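# Stand the rolled towel upright on top of the cubby

## Task

Take the rolled towel lying on the table and set it upright on one end on the cubby's top, where it must keep standing, unrolled not at all. The second towel must stay rolled and lying inside the cubby, and the cubby must not be moved.

## Robot and tools

Robot: two Doosan M1013 arms, left_arm and right_arm, each with a Robotiq 140 two-finger gripper and a wrist camera. The left gripper's fingers are rigid. The right gripper's fingers can fold at a hinge. A part held in the outer quarter of the pads (near the tips) is squeezed normally, but one held deeper can be pulled toward the palm, held loosely, or squeezed harder than asked. Pressing those fingertips against a surface folds them easily, which can hide a contact and spoil the next grip.

Frames: the scene frame has its origin at table-top height midway between the nominal bases, +z up, +x out over the table, left_arm on the +y side. Image sides do not follow arm names. Real bases: left_arm (+0.025, +0.567, 0) m, right_arm (-0.033, -0.669, 0) m, each turned about 1.5 degrees about z. Each arm reports its hand pose, velocities and Hand target in its own base frame, and its offsets run along its own base axes, with rotations about the Hand target's position. Fixed cameras and the table use the scene frame. On the gripper, fingers point along +z and open and close along y. end_effector_position is the point between the pads when closed; fingertips sit about 33 mm beyond it for gaps up to 40 mm, down to 9 mm when fully open.

execute_actions(actions, cameras): actions is a list of actions; each action is a list of up to 15 rows, one per 1/30 s step, and a short action repeats its last row until 15 steps. Every row has 18 numbers in [-1, 1]: for left_arm dx, dy, dz, rx, ry, rz, gripper position, force_limit, speed, then the same nine for right_arm. The six pose numbers are an offset from that arm's Hand target as it was when the action began (not from the previous row); 1.0 equals 0.6 m or 180 degrees, and rx, ry, rz form one rotation vector. Sending the same offset again moves further. Six zeros re-command the current Hand target. Always send both grippers' numbers; a 0 is a real command. Gripper position: +1 fully open (140 mm), pads meet near -0.8, -1 closes until blocked. force_limit (starts at +1) sets pad force, roughly 14 N at -1, 40 N at 0, 58 N at +1 for a slow close; faster closes grip harder. speed (starts at +1) sets closing rate, about 30, 140, 250 mm/s at -1, 0, +1. cameras: list of names, ["all"], or []; by default images come only with an empty actions list.

move(target, speed, blend, stop_force, zero, blocking, cameras): target is one 18-number row, or a list of up to 15 rows, all offsets counted from the same starting Hand targets, same scale as above. speed is top path speed in m/s, 0.002 to 2, default 0.25 (turning up to twice that in rad/s). blend, in m, rounds corners of a list; 0 stops at each. stop_force, 10 to 80 N, ends an arm's path when it feels that much push along its motion; it is unreliable for a turning gripper, near straight-arm or straight-wrist poses, and for light or loose objects. Use it only slowly; leave it out when backing away from contact. zero (default true) re-zeros force first. blocking=false returns after 0.5 s while the move continues (not allowed with stop_force). Paths are straight, do not avoid obstacles, and last 0.5 to 10 s. Keep fingers the same across a list's rows. The result adds a move: line: done, off_target, moving, held or fault, plus limits such as paced (clipped) or held (withheld by a check).

wait(seconds 0 to 10); stop() brakes a running move; zoom_image(camera, region [x0,y0,x1,y1] pixels, at most 504 by 504) on the newest images; clear_fault(arm) after a reported torque or force fault; read_manual(section) gives licences only; finished_scene(scene 1 or 2) ends the scene permanently, so call it only once the towel stands on its own.

Cameras: cam_high, cam_low, cam_roll_left, cam_roll_right (672x504 each), cam_left_wrist, cam_right_wrist.

Results: end_effector_position (m), quat_wxyz, velocities; Hand target is the last commanded pose after clipping, from which the next offsets count. Each step the commanded pose is clipped to 70 mm and 16 degrees from the measured one, so the gripper may settle short; send the missing distance. object_status: 0 moving, 1 blocked while opening, 2 blocked while closing (a grip), 3 reached position or pads met. position_measured is in counts: 3 open, 75 about 100 mm, 139 about 60 mm, 200 about 20 mm, 230 pads touching. To grip harder while status is 2, raise force_limit and change position slightly (-1 to -0.98). Also reported: joint torques, external joint torques, flange force along gripper axes, a 7x7 Wrist depth grid in mm, MOTOR HOT and fault lines.

Avoid: anything falling off the table or left off it (fails the task); hard hits on fixed or heavy things (fails); the arms pressing on each other or one gripper closing on the other's fingers (can end the scene); drops, releasing moving parts, slams, heavy leverage on the wrist. An arm stops on a joint reaching its load limit (waist and shoulder 312, elbow 147, wrist joints 41.4 N m) or 144 N outside force; then call clear_fault. Even a small overshoot into firm contact can fault this stiff arm. Route paths around an arm's own base. Prolonged stretching or pushing heats motors and can brake an arm for 30 to 60 s.

Each tool is called by a JSON object that holds its "api" and its "payload".

## Session

{"api": "execute_actions", "payload": {"actions": []}}

Scene clock: 0.00 s.
left_arm: end_effector_position=(+0.5112, -1.0678, +0.3037) position_measured=3 object_status=3 end_effector_quat_wxyz=(+0.192, +0.753, -0.519, +0.355) | right_arm: end_effector_position=(+0.7612, -0.2320, +0.1326) position_measured=3 object_status=3 end_effector_quat_wxyz=(-0.519, +0.551, +0.652, -0.047)
Joint positions: left_arm=[-1.167 0.679 1.085 0.096 0.551 1.551] | right_arm=[-0.413 1.075 0.791 0.25 2.348 -0.51]
Joint velocities: within noise
Joint torques (N m): no reading
External joint torques (N m): no reading
Flange force (N): no reading
Wrist depth (mm): cam_left_wrist=[1279 1702 1930 1930 1802 1758 138 / 1432 1758 609 596 1676 1614 1578 / 1451 1590 539 529 521 511 500 / 1481 138 487 482 471 449 458 / 99 436 450 441 432 417 102 / 405 413 414 402 400 395 106 / 387 385 380 374 372 366 363] | cam_right_wrist=[622 650 806 556 416 330 275 / 695 716 655 470 364 298 252 / 1659 749 539 407 324 270 232 / 2116 144 457 358 293 251 201 / - 1671 1527 320 267 231 114 / 2261 1938 1537 1288 249 213 190 / 2116 1683 1424 1159 1003 851 179]
Hand target: left_arm +0.5112, -1.0678, +0.3037; +0.192, +0.753, -0.519, +0.355 | right_arm +0.7612, -0.2320, +0.1326; -0.519, +0.551, +0.652, -0.047
Tool commands: left_gripper/position=+1.0 left_gripper/force_limit=+1.0 left_gripper/speed=+1.0 right_gripper/position=+1.0 right_gripper/force_limit=+1.0 right_gripper/speed=+1.0
camera_calibration:
cam_left_wrist: T_world_to_cam=[[-0.917318, -0.391381, -0.0731298, 0.0823726], [-0.315699, 0.826893, -0.465384, 1.18718], [0.242613, -0.403818, -0.882083, -0.146509], [0, 0, 0, 1]] pos_world=[0.4859, -1.0086, 0.429287]
cam_right_wrist: T_world_to_cam=[[0.683588, 0.399234, -0.610999, -0.34267], [0.103911, -0.881843, -0.459951, -0.216318], [-0.722434, 0.250928, -0.644302, 0.836502], [0, 0, 0, 1]] pos_world=[0.861041, -0.263854, 0.230093]

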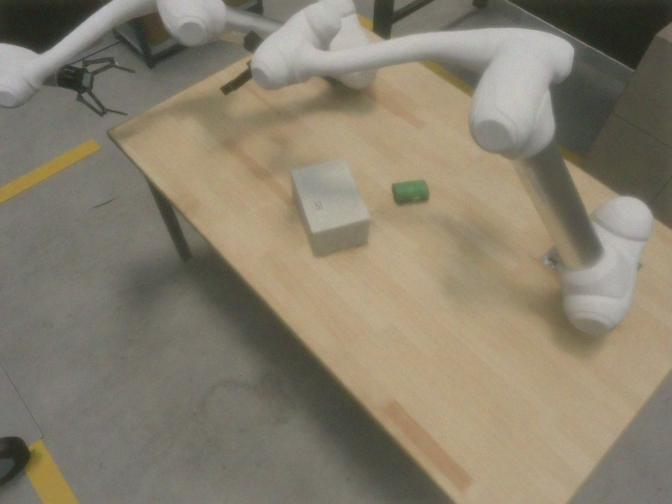

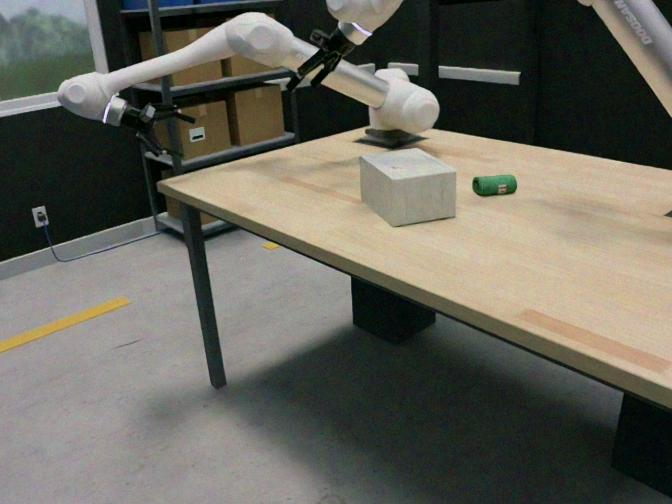

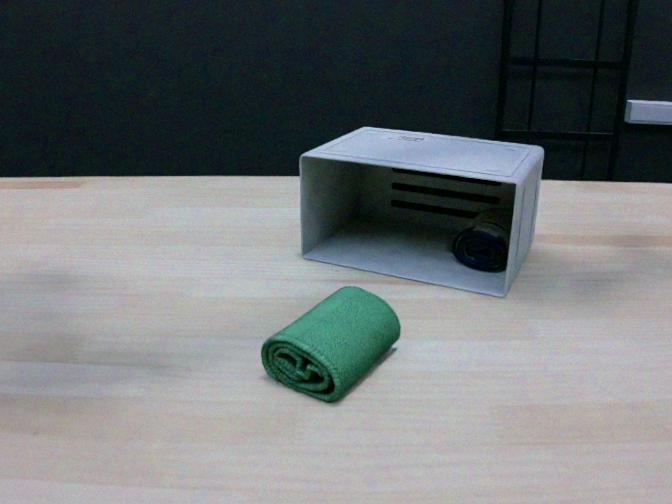

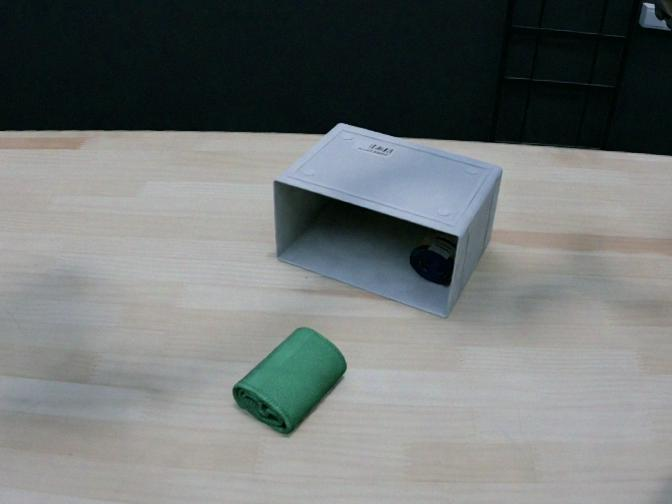

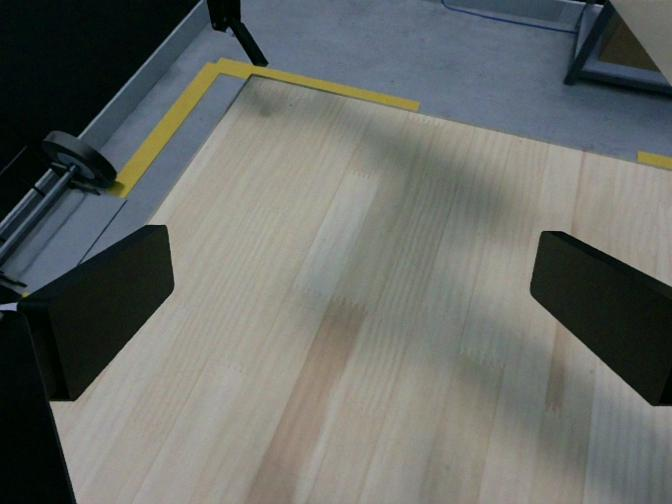

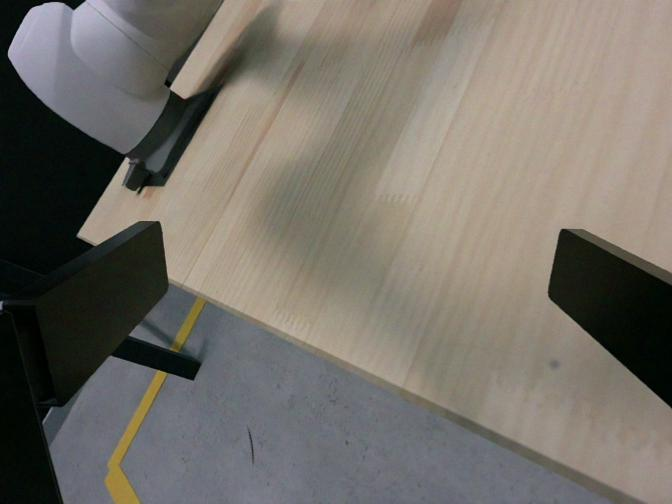

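{"api": "move", "payload": {"target": [[-0.226,0.43,0.13,0.136,0.134,0.097,0.43,1,1,0,0,0,0,0,0,1,1,1],[-0.452,0.863,-0.14,0.272,0.268,0.1945,0.43,1,1,0,0,0,0,0,0,1,1,1]], "speed": 0.5, "blend": [0.08,0], "cameras": ["cam_left_wrist","cam_roll_right","cam_roll_left"]}}

Scene clock: 20.27 s.
left_arm: end_effector_position=(+0.2400, -0.5501, +0.2197) position_measured=75 object_status=3 end_effector_quat_wxyz=(-0.046, +0.950, -0.258, -0.168) | right_arm: end_effector_position=(+0.7612, -0.2320, +0.1326) position_measured=3 object_status=3 end_effector_quat_wxyz=(-0.519, +0.551, +0.652, -0.047)
Joint positions: left_arm=[-1.113 0.292 1.672 -0.19 1.475 1.035] | right_arm=[-0.413 1.075 0.791 0.25 2.348 -0.51]
Joint torques (N m): left_arm=[-0.29 -68.45 -32.6 3.54 0.88 0.16] | right_arm=[1.69 -128.93 -38.01 4.09 2.74 -0.29]
External joint torques (N m): left_arm=[0.22 -0.07 -5.49 -0.05 -0.11 -0.16] | right_arm=[-1.32 -2.47 -0.68 0.47 -0.37 0.26]
Flange force (N): left_arm=[6.8 5.5 -8.8] | right_arm=[1.3 -2.6 1.5]
Wrist depth (mm): cam_left_wrist=[288 291 286 255 289 289 287 / 319 320 323 260 322 320 322 / 361 360 363 371 365 365 366 / 415 392 403 419 403 148 421 / - 80 486 493 486 110 86 / - 565 594 592 599 572 - / - - 764 1343 1188 - -] | cam_right_wrist=[634 648 812 558 415 330 275 / 655 716 655 467 364 296 252 / - 751 544 405 324 271 232 / - 143 457 356 293 251 202 / - 1613 1507 320 266 231 115 / 2176 1922 1527 1274 247 213 189 / 2059 1734 1365 1171 1016 845 179]
Hand target: left_arm +0.2400, -0.5500, +0.2197; -0.046, +0.950, -0.258, -0.168 | right_arm +0.7612, -0.2320, +0.1326; -0.519, +0.551, +0.652, -0.047
Off the commanded pose: left_arm 0.000 m, 0 deg | right_arm 0.000 m, 0 deg.
move: done
camera_calibration:
cam_left_wrist: T_world_to_cam=[[-0.500121, -0.865952, -0.00261729, -0.34653], [-0.667824, 0.383767, 0.637757, 0.232721], [-0.551263, 0.320704, -0.770233, 0.618783], [0, 0, 0, 1]] pos_world=[0.323221, -0.587835, 0.327281]
Images, in order (width x height): cam_roll_left 672x504, cam_roll_right 672x504, cam_left_wrist 672x504.

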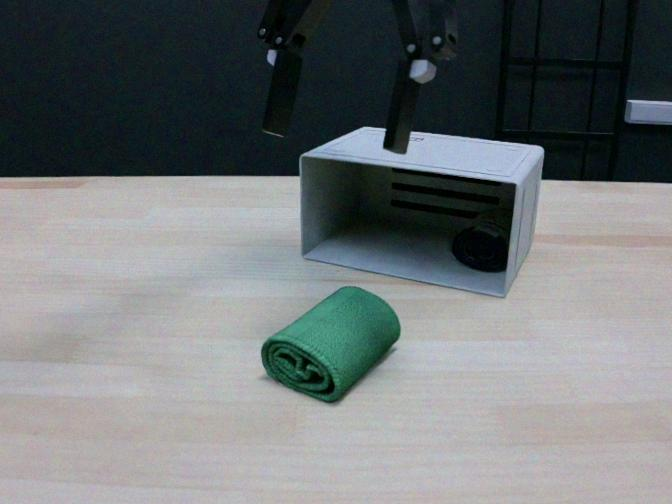

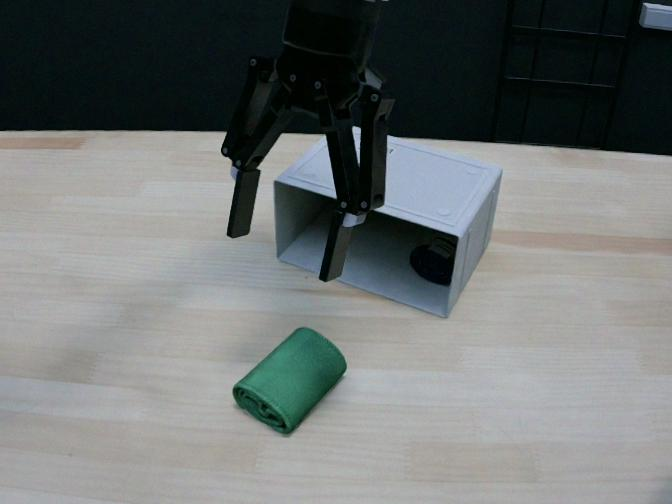

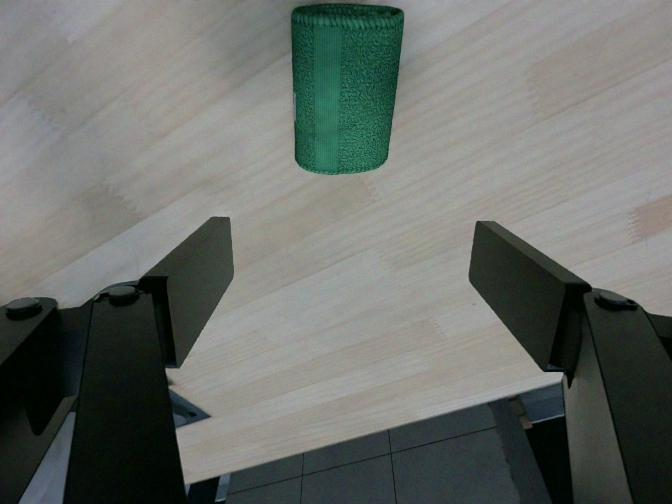

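{"api": "move", "payload": {"target": [0.0085,-0.003,-0.27,0,0,0,0.43,1,1,0,0,0,0,0,0,1,1,1], "speed": 0.2, "cameras": ["cam_left_wrist","cam_roll_right","cam_roll_left"]}}

Scene clock: 41.90 s.
left_arm: end_effector_position=(+0.2451, -0.5518, +0.0578) position_measured=75 object_status=3 end_effector_quat_wxyz=(-0.046, +0.950, -0.258, -0.168) | right_arm: end_effector_position=(+0.7612, -0.2320, +0.1326) position_measured=3 object_status=3 end_effector_quat_wxyz=(-0.519, +0.551, +0.652, -0.047)
Joint positions: left_arm=[-1.107 0.431 1.806 -0.2 1.208 1.094] | right_arm=[-0.413 1.075 0.791 0.25 2.348 -0.51]
Joint torques (N m): left_arm=[0.06 -75.48 -27.57 3.03 0.86 0.15] | right_arm=[2.09 -128.8 -38.24 4.08 2.74 -0.29]
External joint torques (N m): left_arm=[-0.24 0.56 -4.19 -0.1 -0.07 -0.15] | right_arm=[-2.06 -2.26 -0.4 0.47 -0.37 0.26]
Flange force (N): left_arm=[6.6 5.2 -4.6] | right_arm=[0.7 -3.2 2.2]
Wrist depth (mm): cam_left_wrist=[148 145 145 145 145 146 145 / 163 163 159 138 148 163 163 / 183 184 184 - 142 184 184 / 211 205 154 146 211 148 211 / - 80 247 266 257 110 84 / - 289 302 301 301 289 62 / - - 385 385 384 - -] | cam_right_wrist=[641 648 812 556 415 330 275 / 678 714 657 467 364 298 252 / 2041 739 540 407 325 271 232 / - 144 459 355 293 251 201 / - 1988 1517 319 267 231 115 / 2329 1906 1590 1274 247 214 190 / 2041 1696 1398 1177 1016 845 179]
Hand target: left_arm +0.2451, -0.5518, +0.0577; -0.046, +0.950, -0.258, -0.168 | right_arm +0.7612, -0.2320, +0.1326; -0.519, +0.551, +0.652, -0.047
Off the commanded pose: left_arm 0.000 m, 0 deg | right_arm 0.000 m, 0 deg.
move: done
camera_calibration:
cam_left_wrist: T_world_to_cam=[[-0.500121, -0.865952, -0.00261729, -0.345962], [-0.667824, 0.383767, 0.637757, 0.340134], [-0.551263, 0.320704, -0.770233, 0.497394], [0, 0, 0, 1]] pos_world=[0.328321, -0.589635, 0.165281]
Images, in order (width x height): cam_roll_left 672x504, cam_roll_right 672x504, cam_left_wrist 672x504.

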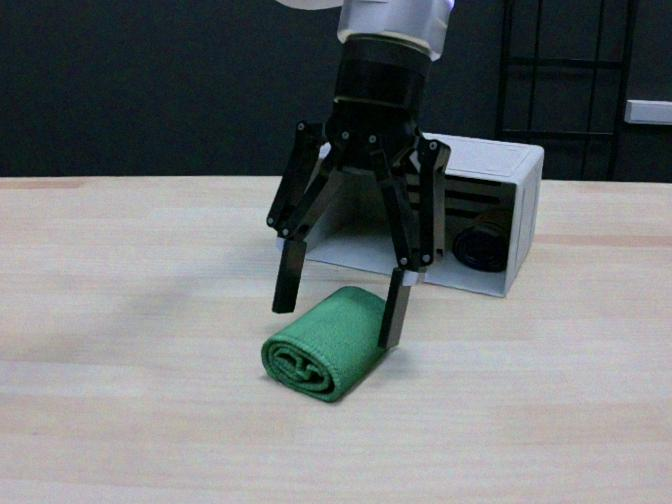

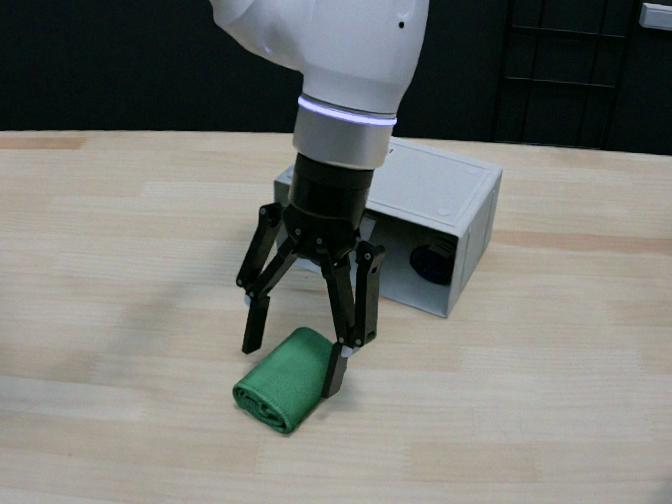

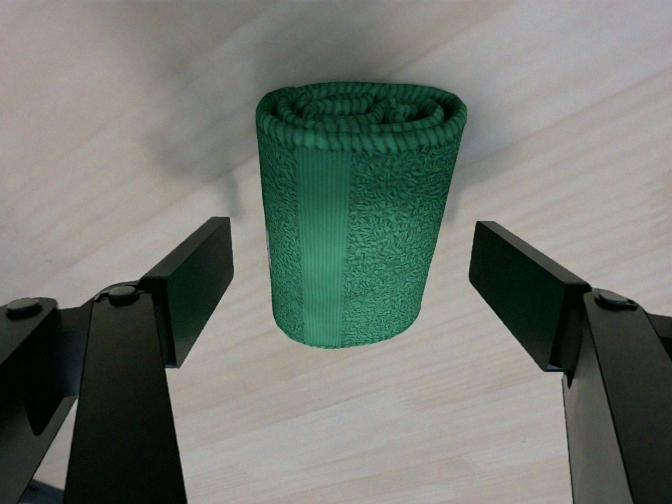

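{"api": "move", "payload": {"target": [[0,0,0,0,0,0,-1,-0.8,-1,0,0,0,0,0,0,1,1,1],[0,0,0.15,0,0,0,-1,-0.8,-1,0,0,0,0,0,0,1,1,1]], "speed": 0.15, "cameras": ["cam_left_wrist","cam_roll_right","cam_roll_left"]}}

Scene clock: 51.87 s.
left_arm: end_effector_position=(+0.2451, -0.5518, +0.1477) position_measured=230 object_status=0 end_effector_quat_wxyz=(-0.046, +0.950, -0.258, -0.168) | right_arm: end_effector_position=(+0.7612, -0.2320, +0.1326) position_measured=3 object_status=3 end_effector_quat_wxyz=(-0.519, +0.551, +0.652, -0.047)
Joint positions: left_arm=[-1.107 0.349 1.736 -0.192 1.357 1.063] | right_arm=[-0.413 1.075 0.791 0.25 2.348 -0.51]
Joint torques (N m): left_arm=[-0.26 -72.02 -31.01 3.36 0.88 0.15] | right_arm=[1.94 -128.95 -38.03 4.16 2.75 -0.25]
External joint torques (N m): left_arm=[0.22 1.19 -4.35 -0.11 -0.09 -0.15] | right_arm=[-1.87 -1.61 -0.43 0.37 -0.39 0.22]
Flange force (N): left_arm=[7.6 5.3 -5.8] | right_arm=[0.2 -2.3 1.2]
Wrist depth (mm): cam_left_wrist=[225 226 225 221 220 226 226 / 252 249 253 201 246 251 251 / 283 283 282 223 283 284 284 / 326 327 326 122 328 325 325 / 386 372 87 81 87 88 385 / - - - - 64 69 65 / - - - - - - -] | cam_right_wrist=[628 657 806 553 417 330 275 / 676 721 659 469 363 298 253 / - 749 538 403 326 272 233 / 2041 143 456 356 293 251 202 / - 1636 1497 321 267 231 115 / 2261 1875 1558 1296 249 213 189 / 2059 1721 1373 1189 1034 848 180]
Hand target: left_arm +0.2451, -0.5518, +0.1477; -0.046, +0.950, -0.258, -0.168 | right_arm +0.7612, -0.2320, +0.1326; -0.519, +0.551, +0.652, -0.047
Off the commanded pose: left_arm 0.000 m, 0 deg | right_arm 0.000 m, 0 deg.
move: done
camera_calibration:
cam_left_wrist: T_world_to_cam=[[-0.500121, -0.865952, -0.00261751, -0.345727], [-0.667824, 0.383766, 0.637757, 0.282736], [-0.551263, 0.320704, -0.770233, 0.566715], [0, 0, 0, 1]] pos_world=[0.328321, -0.589635, 0.255281]
Images, in order (width x height): cam_roll_left 672x504, cam_roll_right 672x504, cam_left_wrist 672x504.

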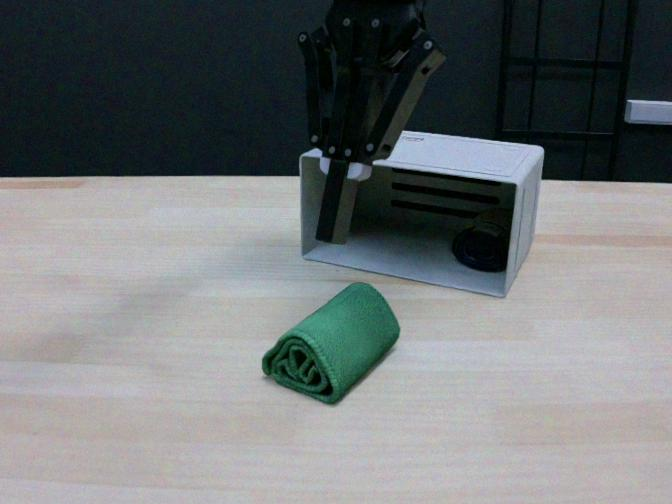

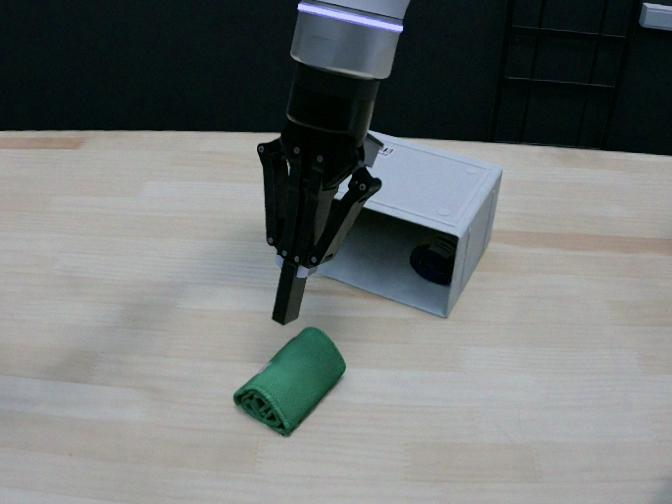

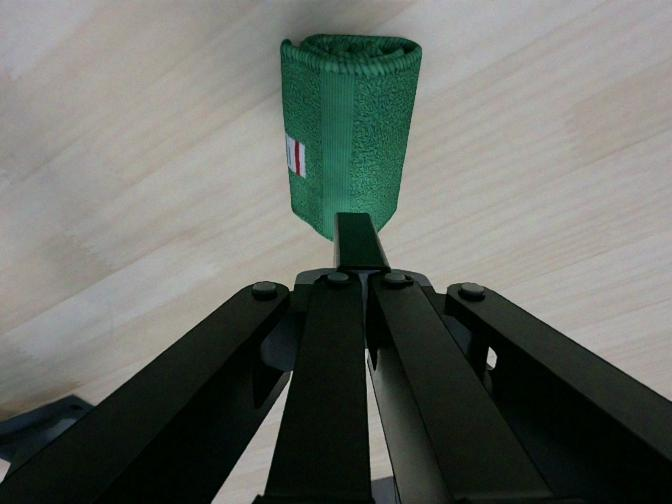

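{"api": "move", "payload": {"target": [[0,0,0,0,0,0,0.43,1,1,0,0,0,0,0,0,1,1,1],[0.026,-0.0152,-0.1695,0,0,0,0.43,1,1,0,0,0,0,0,0,1,1,1],[0.026,-0.0152,-0.1695,0,0,0,-1,-0.5,-1,0,0,0,0,0,0,1,1,1]], "speed": 0.15, "cameras": ["cam_left_wrist","cam_roll_right","cam_roll_left"]}}

Scene clock: 71.93 s.
left_arm: end_effector_position=(+0.2607, -0.5610, +0.0460) position_measured=170 object_status=0 end_effector_quat_wxyz=(-0.046, +0.950, -0.258, -0.168) | right_arm: end_effector_position=(+0.7612, -0.2320, +0.1326) position_measured=3 object_status=3 end_effector_quat_wxyz=(-0.519, +0.551, +0.652, -0.047)
Joint positions: left_arm=[-1.094 0.464 1.78 -0.196 1.203 1.107] | right_arm=[-0.413 1.075 0.791 0.25 2.348 -0.51]
Joint torques (N m): left_arm=[-0.65 -76.3 -25.52 3.16 0.53 0.16] | right_arm=[2.17 -128.65 -38.07 4.12 2.73 -0.22]
External joint torques (N m): left_arm=[0.82 -1.74 -6.01 -0.23 0.28 -0.16] | right_arm=[-2.51 -2.51 -0.61 0.43 -0.36 0.19]
Flange force (N): left_arm=[7.2 4.5 -8.9] | right_arm=[0.4 -3.6 1.7]
Wrist depth (mm): cam_left_wrist=[134 135 135 135 135 135 135 / 151 150 150 151 151 150 151 / 170 170 170 134 161 170 170 / 196 196 183 117 131 196 196 / 222 80 93 - 113 88 217 / - 74 57 - - 65 - / - 66 - 357 - - -] | cam_right_wrist=[634 651 809 553 416 331 275 / 699 721 657 471 365 299 252 / 1906 759 540 406 324 271 232 / - 144 457 358 293 251 202 / - 1624 1517 319 267 231 114 / 2329 1922 1569 1274 249 213 190 / 2041 1721 1406 1171 1025 839 179]
Hand target: left_arm +0.2607, -0.5610, +0.0460; -0.046, +0.950, -0.258, -0.168 | right_arm +0.7612, -0.2320, +0.1326; -0.519, +0.551, +0.652, -0.047
Off the commanded pose: left_arm 0.000 m, 0 deg | right_arm 0.000 m, 0 deg.
move: done
camera_calibration:
cam_left_wrist: T_world_to_cam=[[-0.500121, -0.865952, -0.00261751, -0.346071], [-0.667824, 0.383766, 0.637757, 0.361506], [-0.551263, 0.320704, -0.770233, 0.499901], [0, 0, 0, 1]] pos_world=[0.343921, -0.598735, 0.153581]
Images, in order (width x height): cam_roll_left 672x504, cam_roll_right 672x504, cam_left_wrist 672x504.

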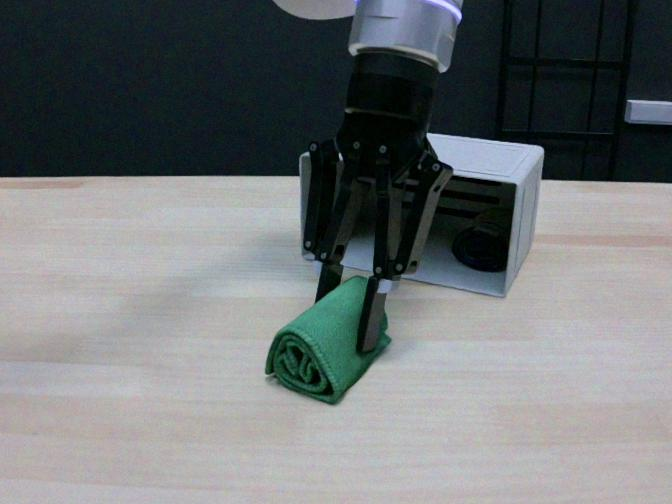

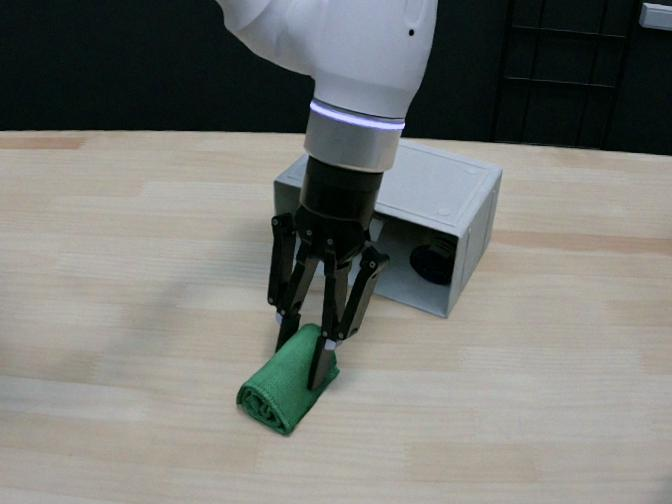

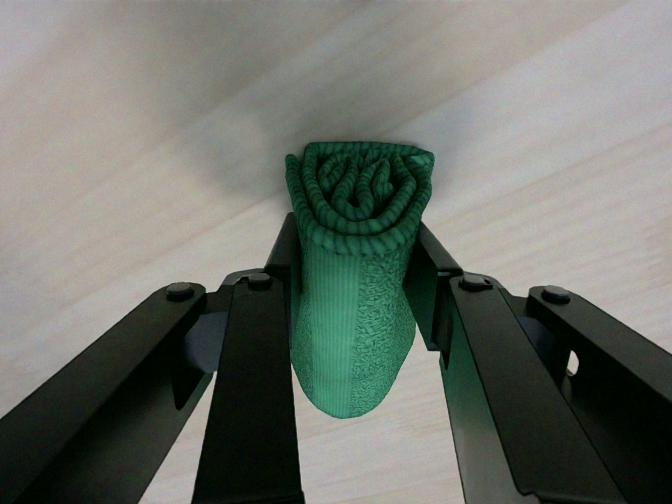

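{"api": "move", "payload": {"target": [0,0,0.2,0,0,0,-1,-0.5,-1,0,0,0,0,0,0,1,1,1], "speed": 0.1, "cameras": ["cam_left_wrist","cam_roll_left","cam_roll_right"]}}

Scene clock: 79.43 s.
left_arm: end_effector_position=(+0.2607, -0.5609, +0.1660) position_measured=170 object_status=2 end_effector_quat_wxyz=(-0.046, +0.950, -0.258, -0.168) | right_arm: end_effector_position=(+0.7612, -0.2320, +0.1326) position_measured=3 object_status=3 end_effector_quat_wxyz=(-0.519, +0.551, +0.652, -0.047)
Joint positions: left_arm=[-1.094 0.357 1.687 -0.186 1.399 1.068] | right_arm=[-0.413 1.075 0.791 0.25 2.348 -0.51]
Joint torques (N m): left_arm=[-0.71 -73.38 -32.02 3.4 0.83 0.11] | right_arm=[2.44 -128.75 -38.13 4.16 2.77 -0.23]
External joint torques (N m): left_arm=[0.42 0.99 -4.35 -0.06 -0.06 -0.11] | right_arm=[-2.64 -2.5 -0.56 0.4 -0.41 0.2]
Flange force (N): left_arm=[7.6 4.8 -6.3] | right_arm=[0.3 -3.8 2.0]
Wrist depth (mm): cam_left_wrist=[240 241 240 240 241 240 241 / 270 270 267 270 269 271 267 / 303 305 304 134 294 304 306 / 349 351 329 117 132 351 349 / 397 80 93 - - 89 386 / - 73 57 - - 64 - / - 66 - 627 - - -] | cam_right_wrist=[632 655 809 556 414 330 275 / 676 721 661 468 368 298 253 / 2096 746 536 405 324 271 233 / 2078 144 455 356 292 252 202 / - 1647 1497 320 266 230 115 / 2306 1938 1548 1201 249 213 190 / 2078 1696 1381 1183 1011 851 179]
Hand target: left_arm +0.2607, -0.5610, +0.1660; -0.046, +0.950, -0.258, -0.168 | right_arm +0.7612, -0.2320, +0.1326; -0.519, +0.551, +0.652, -0.047
Off the commanded pose: left_arm 0.000 m, 0 deg | right_arm 0.000 m, 0 deg.
move: done
camera_calibration:
cam_left_wrist: T_world_to_cam=[[-0.50011, -0.865957, -0.00273865, -0.345731], [-0.66781, 0.383659, 0.637837, 0.284948], [-0.551288, 0.320818, -0.770167, 0.592311], [0, 0, 0, 1]] pos_world=[0.343921, -0.598735, 0.273482]
Images, in order (width x height): cam_roll_left 672x504, cam_roll_right 672x504, cam_left_wrist 672x504.

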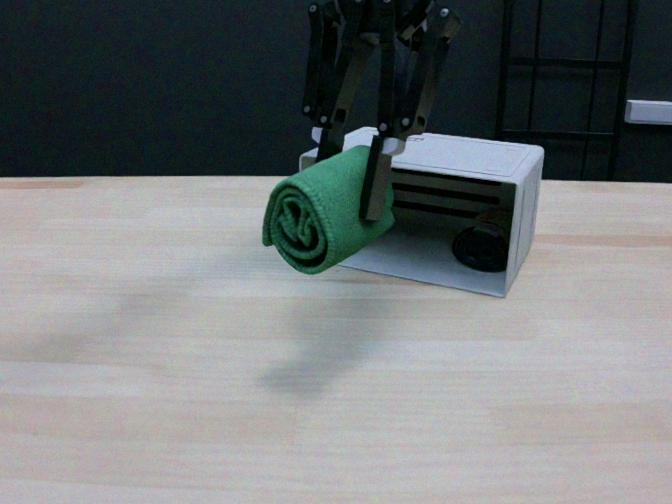

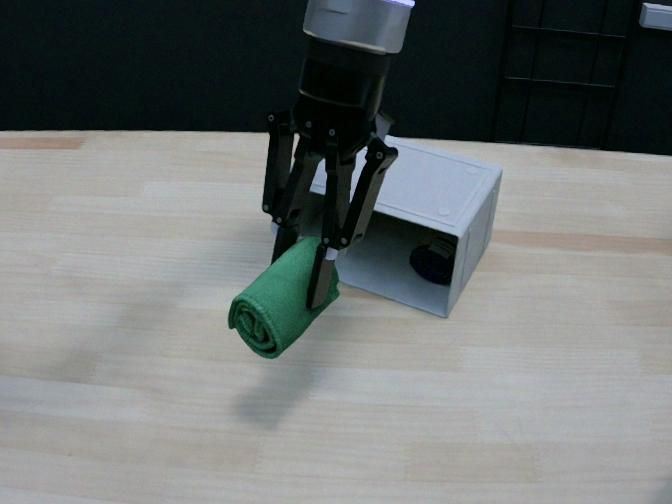

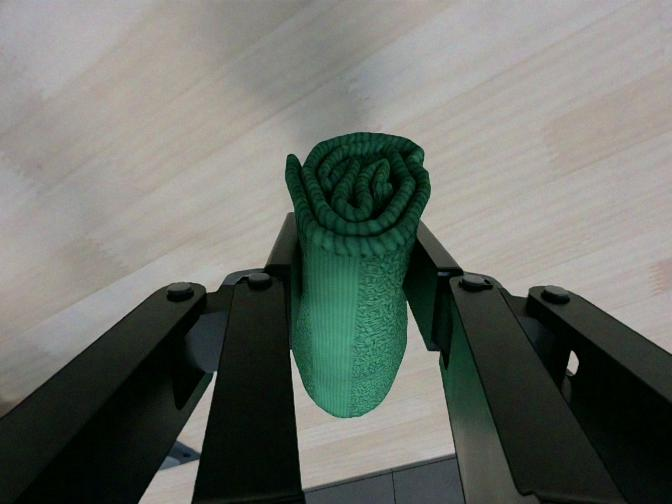

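{"api": "move", "payload": {"target": [[0,0,0.2,0,0,0,-1,-0.5,-1,0,0,0,0,0,0,1,1,1],[0.356,-0.11,0.223,-0.332,-0.377,-0.096,-1,-0.5,-1,0,0,0,0,0,0,1,1,1]], "speed": 0.35, "blend": [0.06,0], "cameras": ["cam_left_wrist","cam_roll_left","cam_roll_right","cam_low","cam_high"]}}

Scene clock: 91.87 s.
left_arm: end_effector_position=(+0.4743, -0.6269, +0.2996) position_measured=170 object_status=2 end_effector_quat_wxyz=(+0.252, +0.735, -0.362, +0.515) | right_arm: end_effector_position=(+0.7612, -0.2320, +0.1326) position_measured=3 object_status=3 end_effector_quat_wxyz=(-0.519, +0.551, +0.652, -0.047)
Joint positions: left_arm=[-1.002 0.069 2.196 -0.245 -0.352 1.772] | right_arm=[-0.413 1.075 0.791 0.25 2.348 -0.51]
Joint torques (N m): left_arm=[-0.15 -42.27 -30.34 3.43 -2.68 0.21] | right_arm=[2.35 -128.94 -38.02 4.12 2.81 -0.21]
External joint torques (N m): left_arm=[0.06 1.07 -4.03 -0.02 0.1 -0.21] | right_arm=[-1.93 -2.89 -0.87 0.46 -0.43 0.18]
Flange force (N): left_arm=[0.0 0.0 0.0] | right_arm=[1.0 -3.4 1.5]
Wrist depth (mm): cam_left_wrist=[1181 1512 1614 - 987 - 1744 / 1250 1491 - - 841 2703 - / 1318 1602 - 134 735 792 740 / 1343 1650 131 118 131 616 623 / 1481 80 93 144 130 88 530 / - 74 57 175 - 64 - / - 66 - 246 - - -] | cam_right_wrist=[635 651 804 558 416 330 275 / 639 723 659 469 364 298 252 / - 754 541 403 326 271 232 / - 144 457 358 293 251 202 / - 1734 1527 318 267 230 115 / 2217 1875 1590 1296 247 213 190 / - 1624 1389 1165 1003 845 179]
Hand target: left_arm +0.4743, -0.6270, +0.2998; +0.252, +0.735, -0.362, +0.515 | right_arm +0.7612, -0.2320, +0.1326; -0.519, +0.551, +0.652, -0.047
Off the commanded pose: left_arm 0.000 m, 0 deg | right_arm 0.000 m, 0 deg.
move: done
camera_calibration:
cam_left_wrist: T_world_to_cam=[[-0.79045, -0.612496, 0.00609448, -0.00164333], [-0.394746, 0.501778, -0.769672, 0.733862], [0.468363, -0.610793, -0.638411, -0.272861], [0, 0, 0, 1]] pos_world=[0.416188, -0.535904, 0.390646]
Images, in order (width x height): cam_high 672x504, cam_low 672x504, cam_roll_left 672x504, cam_roll_right 672x504, cam_left_wrist 672x504.

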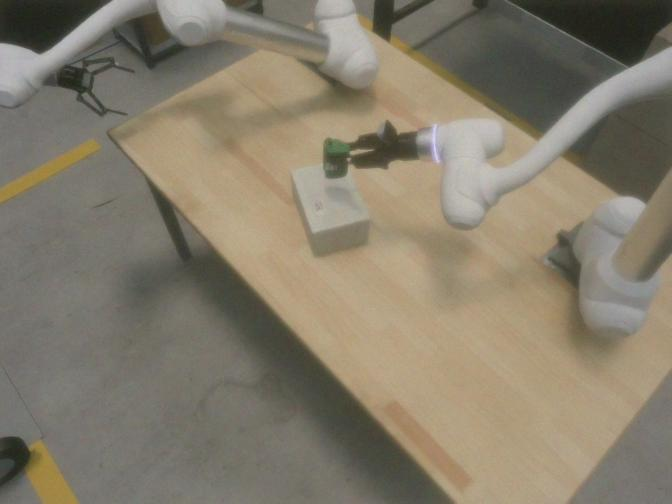

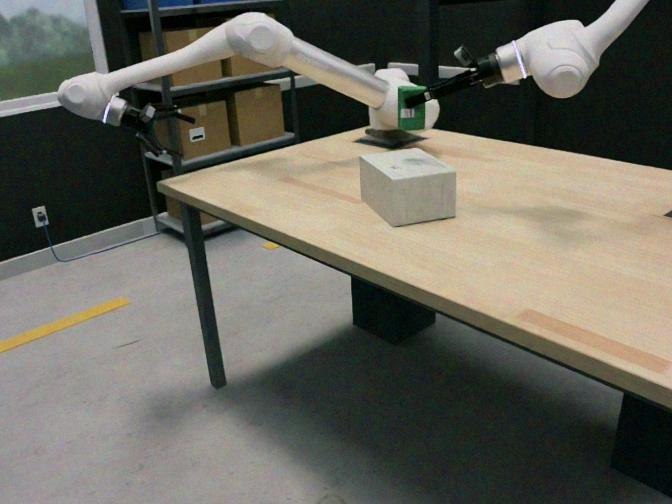

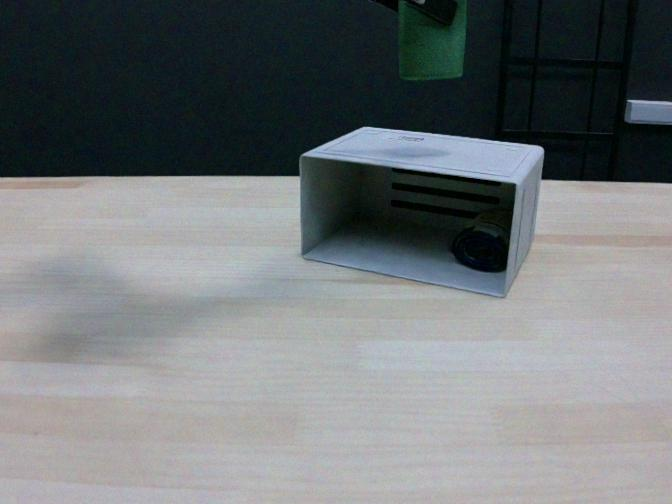

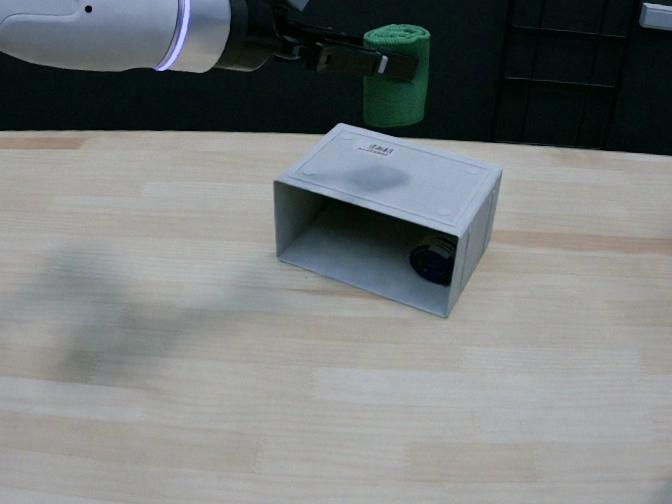

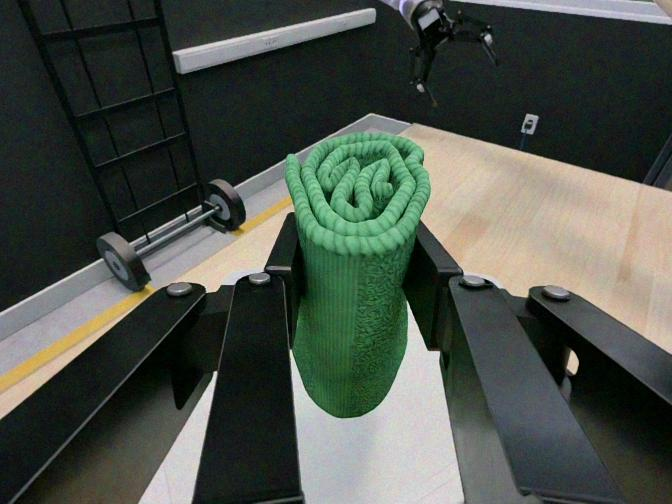

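{"api": "move", "payload": {"target": [0.015,0,-0.11,0,0,0,-1,-0.5,-1,0,0,0,0,0,0,1,1,1], "speed": 0.12}}

{"api": "move", "payload": {"target": [0,0,-0.07,0,0,0,-1,-0.5,-1,0,0,0,0,0,0,1,1,1], "speed": 0.015, "stop_force": 10, "cameras": ["cam_left_wrist","cam_roll_left","cam_roll_right"]}}

Scene clock: 98.87 s.
left_arm: end_effector_position=(+0.4833, -0.6270, +0.2338) position_measured=170 object_status=2 end_effector_quat_wxyz=(+0.252, +0.735, -0.362, +0.515) | right_arm: end_effector_position=(+0.7612, -0.2320, +0.1326) position_measured=3 object_status=3 end_effector_quat_wxyz=(-0.519, +0.551, +0.652, -0.047)
Joint positions: left_arm=[-0.987 0.169 2.24 -0.146 -0.492 1.676] | right_arm=[-0.413 1.075 0.791 0.25 2.348 -0.51]
Joint torques (N m): left_arm=[-0.21 -48.69 -26.25 3.14 -2.7 0.12] | right_arm=[2.3 -129 -38.2 4.07 2.78 -0.31]
External joint torques (N m): left_arm=[0.24 0.73 -4.14 -0.14 0.07 -0.12] | right_arm=[-2.02 -2.1 -0.47 0.48 -0.42 0.28]
Flange force (N): left_arm=[4.8 -0.3 7.2] | right_arm=[0.6 -2.9 1.7]
Wrist depth (mm): cam_left_wrist=[1195 1422 1730 1523 855 - 1772 / 1243 1404 - - 828 2120 - / - 1491 1716 134 623 663 661 / 1481 1501 478 117 131 516 520 / 1413 80 93 - 114 88 439 / - 74 57 176 - - - / - 66 - 190 - - -] | cam_right_wrist=[627 651 812 553 414 331 276 / 688 710 665 469 365 298 252 / - 754 543 407 325 271 232 / - 143 458 359 293 252 201 / - 1683 1507 319 266 231 114 / 2306 2059 1548 1267 249 213 189 / 2096 1708 1357 1165 1007 836 179]
Hand target: left_arm +0.4833, -0.6270, +0.2338; +0.252, +0.735, -0.362, +0.515 | right_arm +0.7612, -0.2320, +0.1326; -0.519, +0.551, +0.652, -0.047
Off the commanded pose: left_arm 0.000 m, 0 deg | right_arm 0.000 m, 0 deg.
move: done

Scene clock: 101.27 s.
left_arm: end_effector_position=(+0.4833, -0.6270, +0.2068) position_measured=170 object_status=2 end_effector_quat_wxyz=(+0.252, +0.735, -0.362, +0.515) | right_arm: end_effector_position=(+0.7612, -0.2320, +0.1326) position_measured=3 object_status=3 end_effector_quat_wxyz=(-0.519, +0.551, +0.652, -0.047)
Joint positions: left_arm=[-0.987 0.212 2.259 -0.132 -0.553 1.659] | right_arm=[-0.413 1.075 0.791 0.25 2.348 -0.51]
Joint torques (N m): left_arm=[-0.31 -42.3 -16.77 2.78 1.12 0.17] | right_arm=[2.13 -128.76 -38.21 4.15 2.78 -0.21]
External joint torques (N m): left_arm=[0.35 -7.88 -11.63 0.02 -3.74 -0.17] | right_arm=[-2.45 -2.38 -0.53 0.42 -0.42 0.18]
Flange force (N): left_arm=[14.0 -0.6 4.2] | right_arm=[0.3 -3.5 1.9]
Wrist depth (mm): cam_left_wrist=[1228 1377 1544 2276 - - - / 1235 1555 1832 - 769 786 2300 / 1360 1864 1744 134 572 607 604 / 1471 465 460 119 122 471 475 / 388 80 93 130 131 88 406 / - 74 57 174 - 64 - / - 66 - 160 - - -] | cam_right_wrist=[634 651 818 553 413 330 275 / 678 716 653 471 363 296 252 / 2116 749 535 405 326 271 233 / 2135 144 457 357 292 251 202 / - 1659 1537 320 267 229 115 / 2353 1954 1527 1281 248 213 190 / 2096 1696 1389 1183 1020 842 179]
Hand target: left_arm +0.4833, -0.6270, +0.2069; +0.252, +0.735, -0.362, +0.515 (not the last commanded pose) | right_arm +0.7612, -0.2320, +0.1326; -0.519, +0.551, +0.652, -0.047
Off the commanded pose: left_arm 0.015 m, 0 deg | right_arm 0.000 m, 0 deg.
move: contact (left_arm)
camera_calibration:
cam_left_wrist: T_world_to_cam=[[-0.790426, -0.612527, 0.00611606, 0.0059425], [-0.394665, 0.501604, -0.769827, 0.665882], [0.468471, -0.610905, -0.638224, -0.336608], [0, 0, 0, 1]] pos_world=[0.425189, -0.536004, 0.297746]
Images, in order (width x height): cam_roll_left 672x504, cam_roll_right 672x504, cam_left_wrist 672x504.

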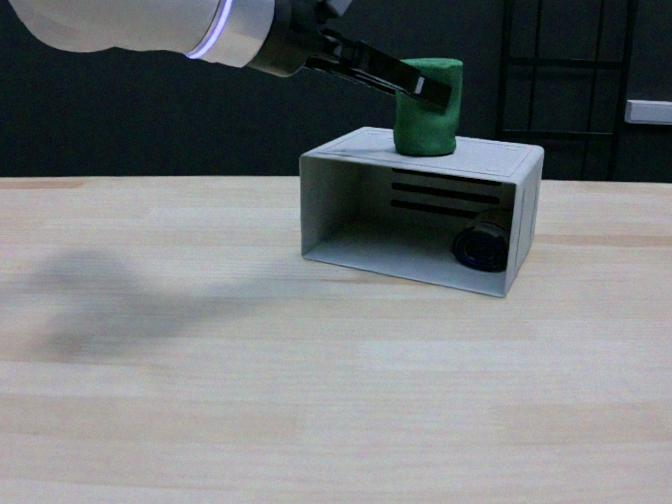

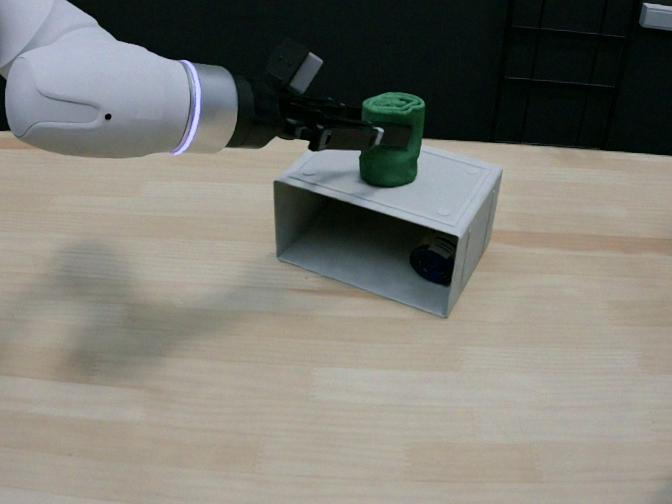

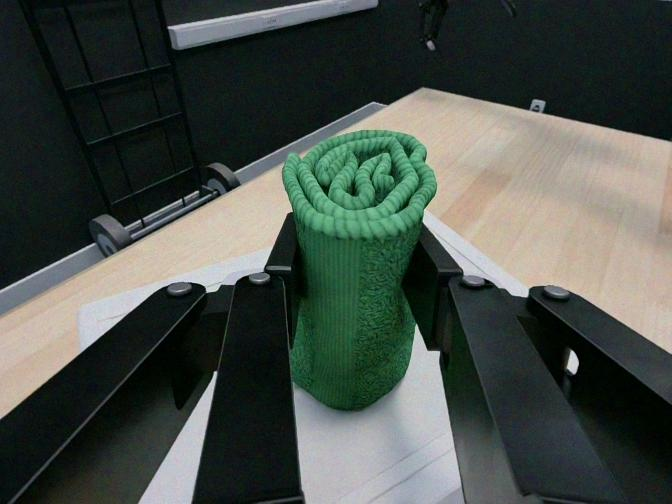

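Well placed and rolled. Ease up slightly, open, and retreat back along -heading (-0.610,+0.792).

{"api": "move", "payload": {"target": [[0,0,0.006,0,0,0,-1,-0.5,-1,0,0,0,0,0,0,1,1,1],[0,0,0.006,0,0,0,0.5,-0.5,-1,0,0,0,0,0,0,1,1,1],[-0.183,0.238,0.006,0,0,0,0.5,-0.5,-1,0,0,0,0,0,0,1,1,1]], "speed": [0.05,0.1,0.15], "cameras": ["cam_left_wrist","cam_roll_right","cam_low"]}}

Scene clock: 108.83 s.
left_arm: end_effector_position=(+0.3735, -0.4842, +0.2104) position_measured=66 object_status=3 end_effector_quat_wxyz=(+0.252, +0.735, -0.362, +0.515) | right_arm: end_effector_position=(+0.7612, -0.2320, +0.1326) position_measured=3 object_status=3 end_effector_quat_wxyz=(-0.519, +0.551, +0.652, -0.047)
Joint positions: left_arm=[-1.03 -0.062 2.56 -0.2 -0.583 1.699] | right_arm=[-0.413 1.075 0.791 0.25 2.348 -0.51]
Joint torques (N m): left_arm=[-0.37 -21.25 -22.93 2.83 -2.56 0.04] | right_arm=[2.36 -128.89 -37.98 4.11 2.76 -0.25]
External joint torques (N m): left_arm=[0.43 0.61 -4.19 -0.11 -0.02 -0.04] | right_arm=[-2.39 -1.79 -0.53 0.42 -0.4 0.22]
Flange force (N): left_arm=[0.0 0.0 0.0] | right_arm=[0.0 -2.6 1.0]
Wrist depth (mm): cam_left_wrist=[1302 1451 1650 1948 - - - / 1481 1626 1590 277 855 841 798 / 1413 541 345 310 356 618 621 / 460 488 163 304 416 143 486 / - 94 370 390 377 115 90 / - 327 328 327 331 331 62 / - - 282 286 288 295 -] | cam_right_wrist=[632 650 812 557 416 329 275 / 676 721 655 470 364 299 251 / - 734 544 405 326 271 232 / 2135 144 457 358 293 251 201 / - 1906 1507 319 267 232 115 / 2239 1890 1548 1296 249 213 189 / 2078 1708 1389 1189 1016 833 179]
Hand target: left_arm +0.3735, -0.4842, +0.2105; +0.252, +0.735, -0.362, +0.515 | right_arm +0.7612, -0.2320, +0.1326; -0.519, +0.551, +0.652, -0.047
Off the commanded pose: left_arm 0.000 m, 0 deg | right_arm 0.000 m, 0 deg.
move: done
camera_calibration:
cam_left_wrist: T_world_to_cam=[[-0.790389, -0.612576, 0.00606585, 0.00652272], [-0.394648, 0.501579, -0.769852, 0.553809], [0.46855, -0.610876, -0.638194, -0.195655], [0, 0, 0, 1]] pos_world=[0.315389, -0.393304, 0.301446]
Images, in order (width x height): cam_low 672x504, cam_roll_right 672x504, cam_left_wrist 672x504.

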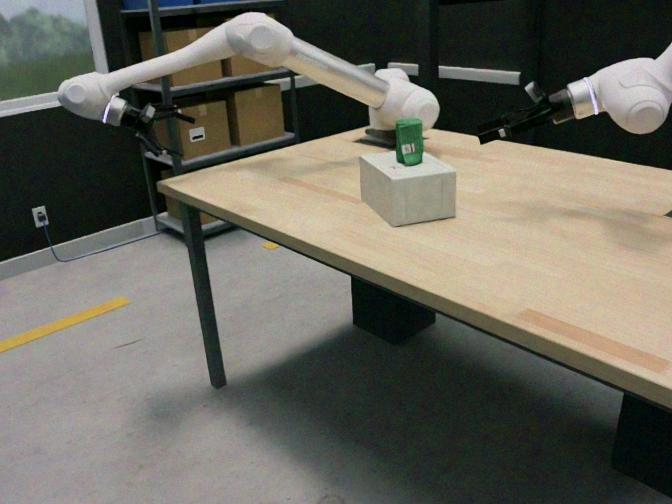

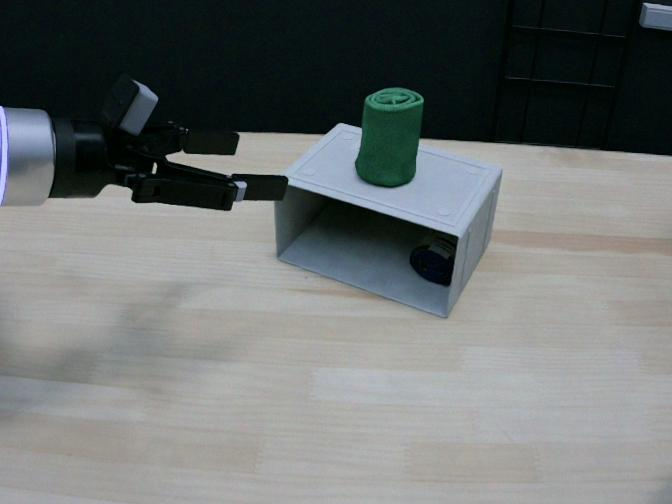

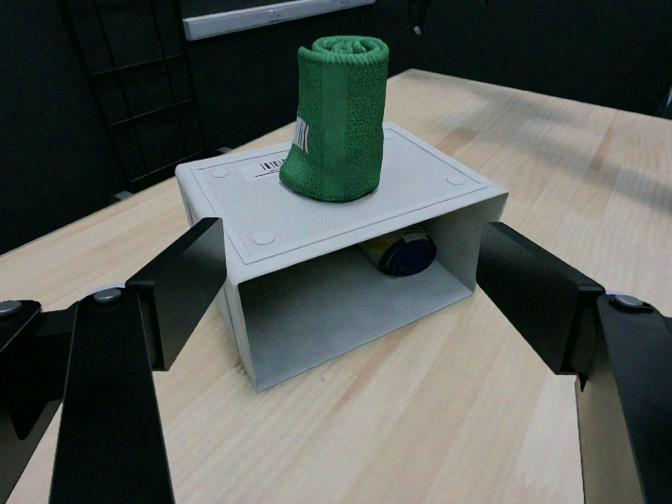

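{"api": "finished_scene", "payload": {"scene": 2}}

The scene is finished: the task was done.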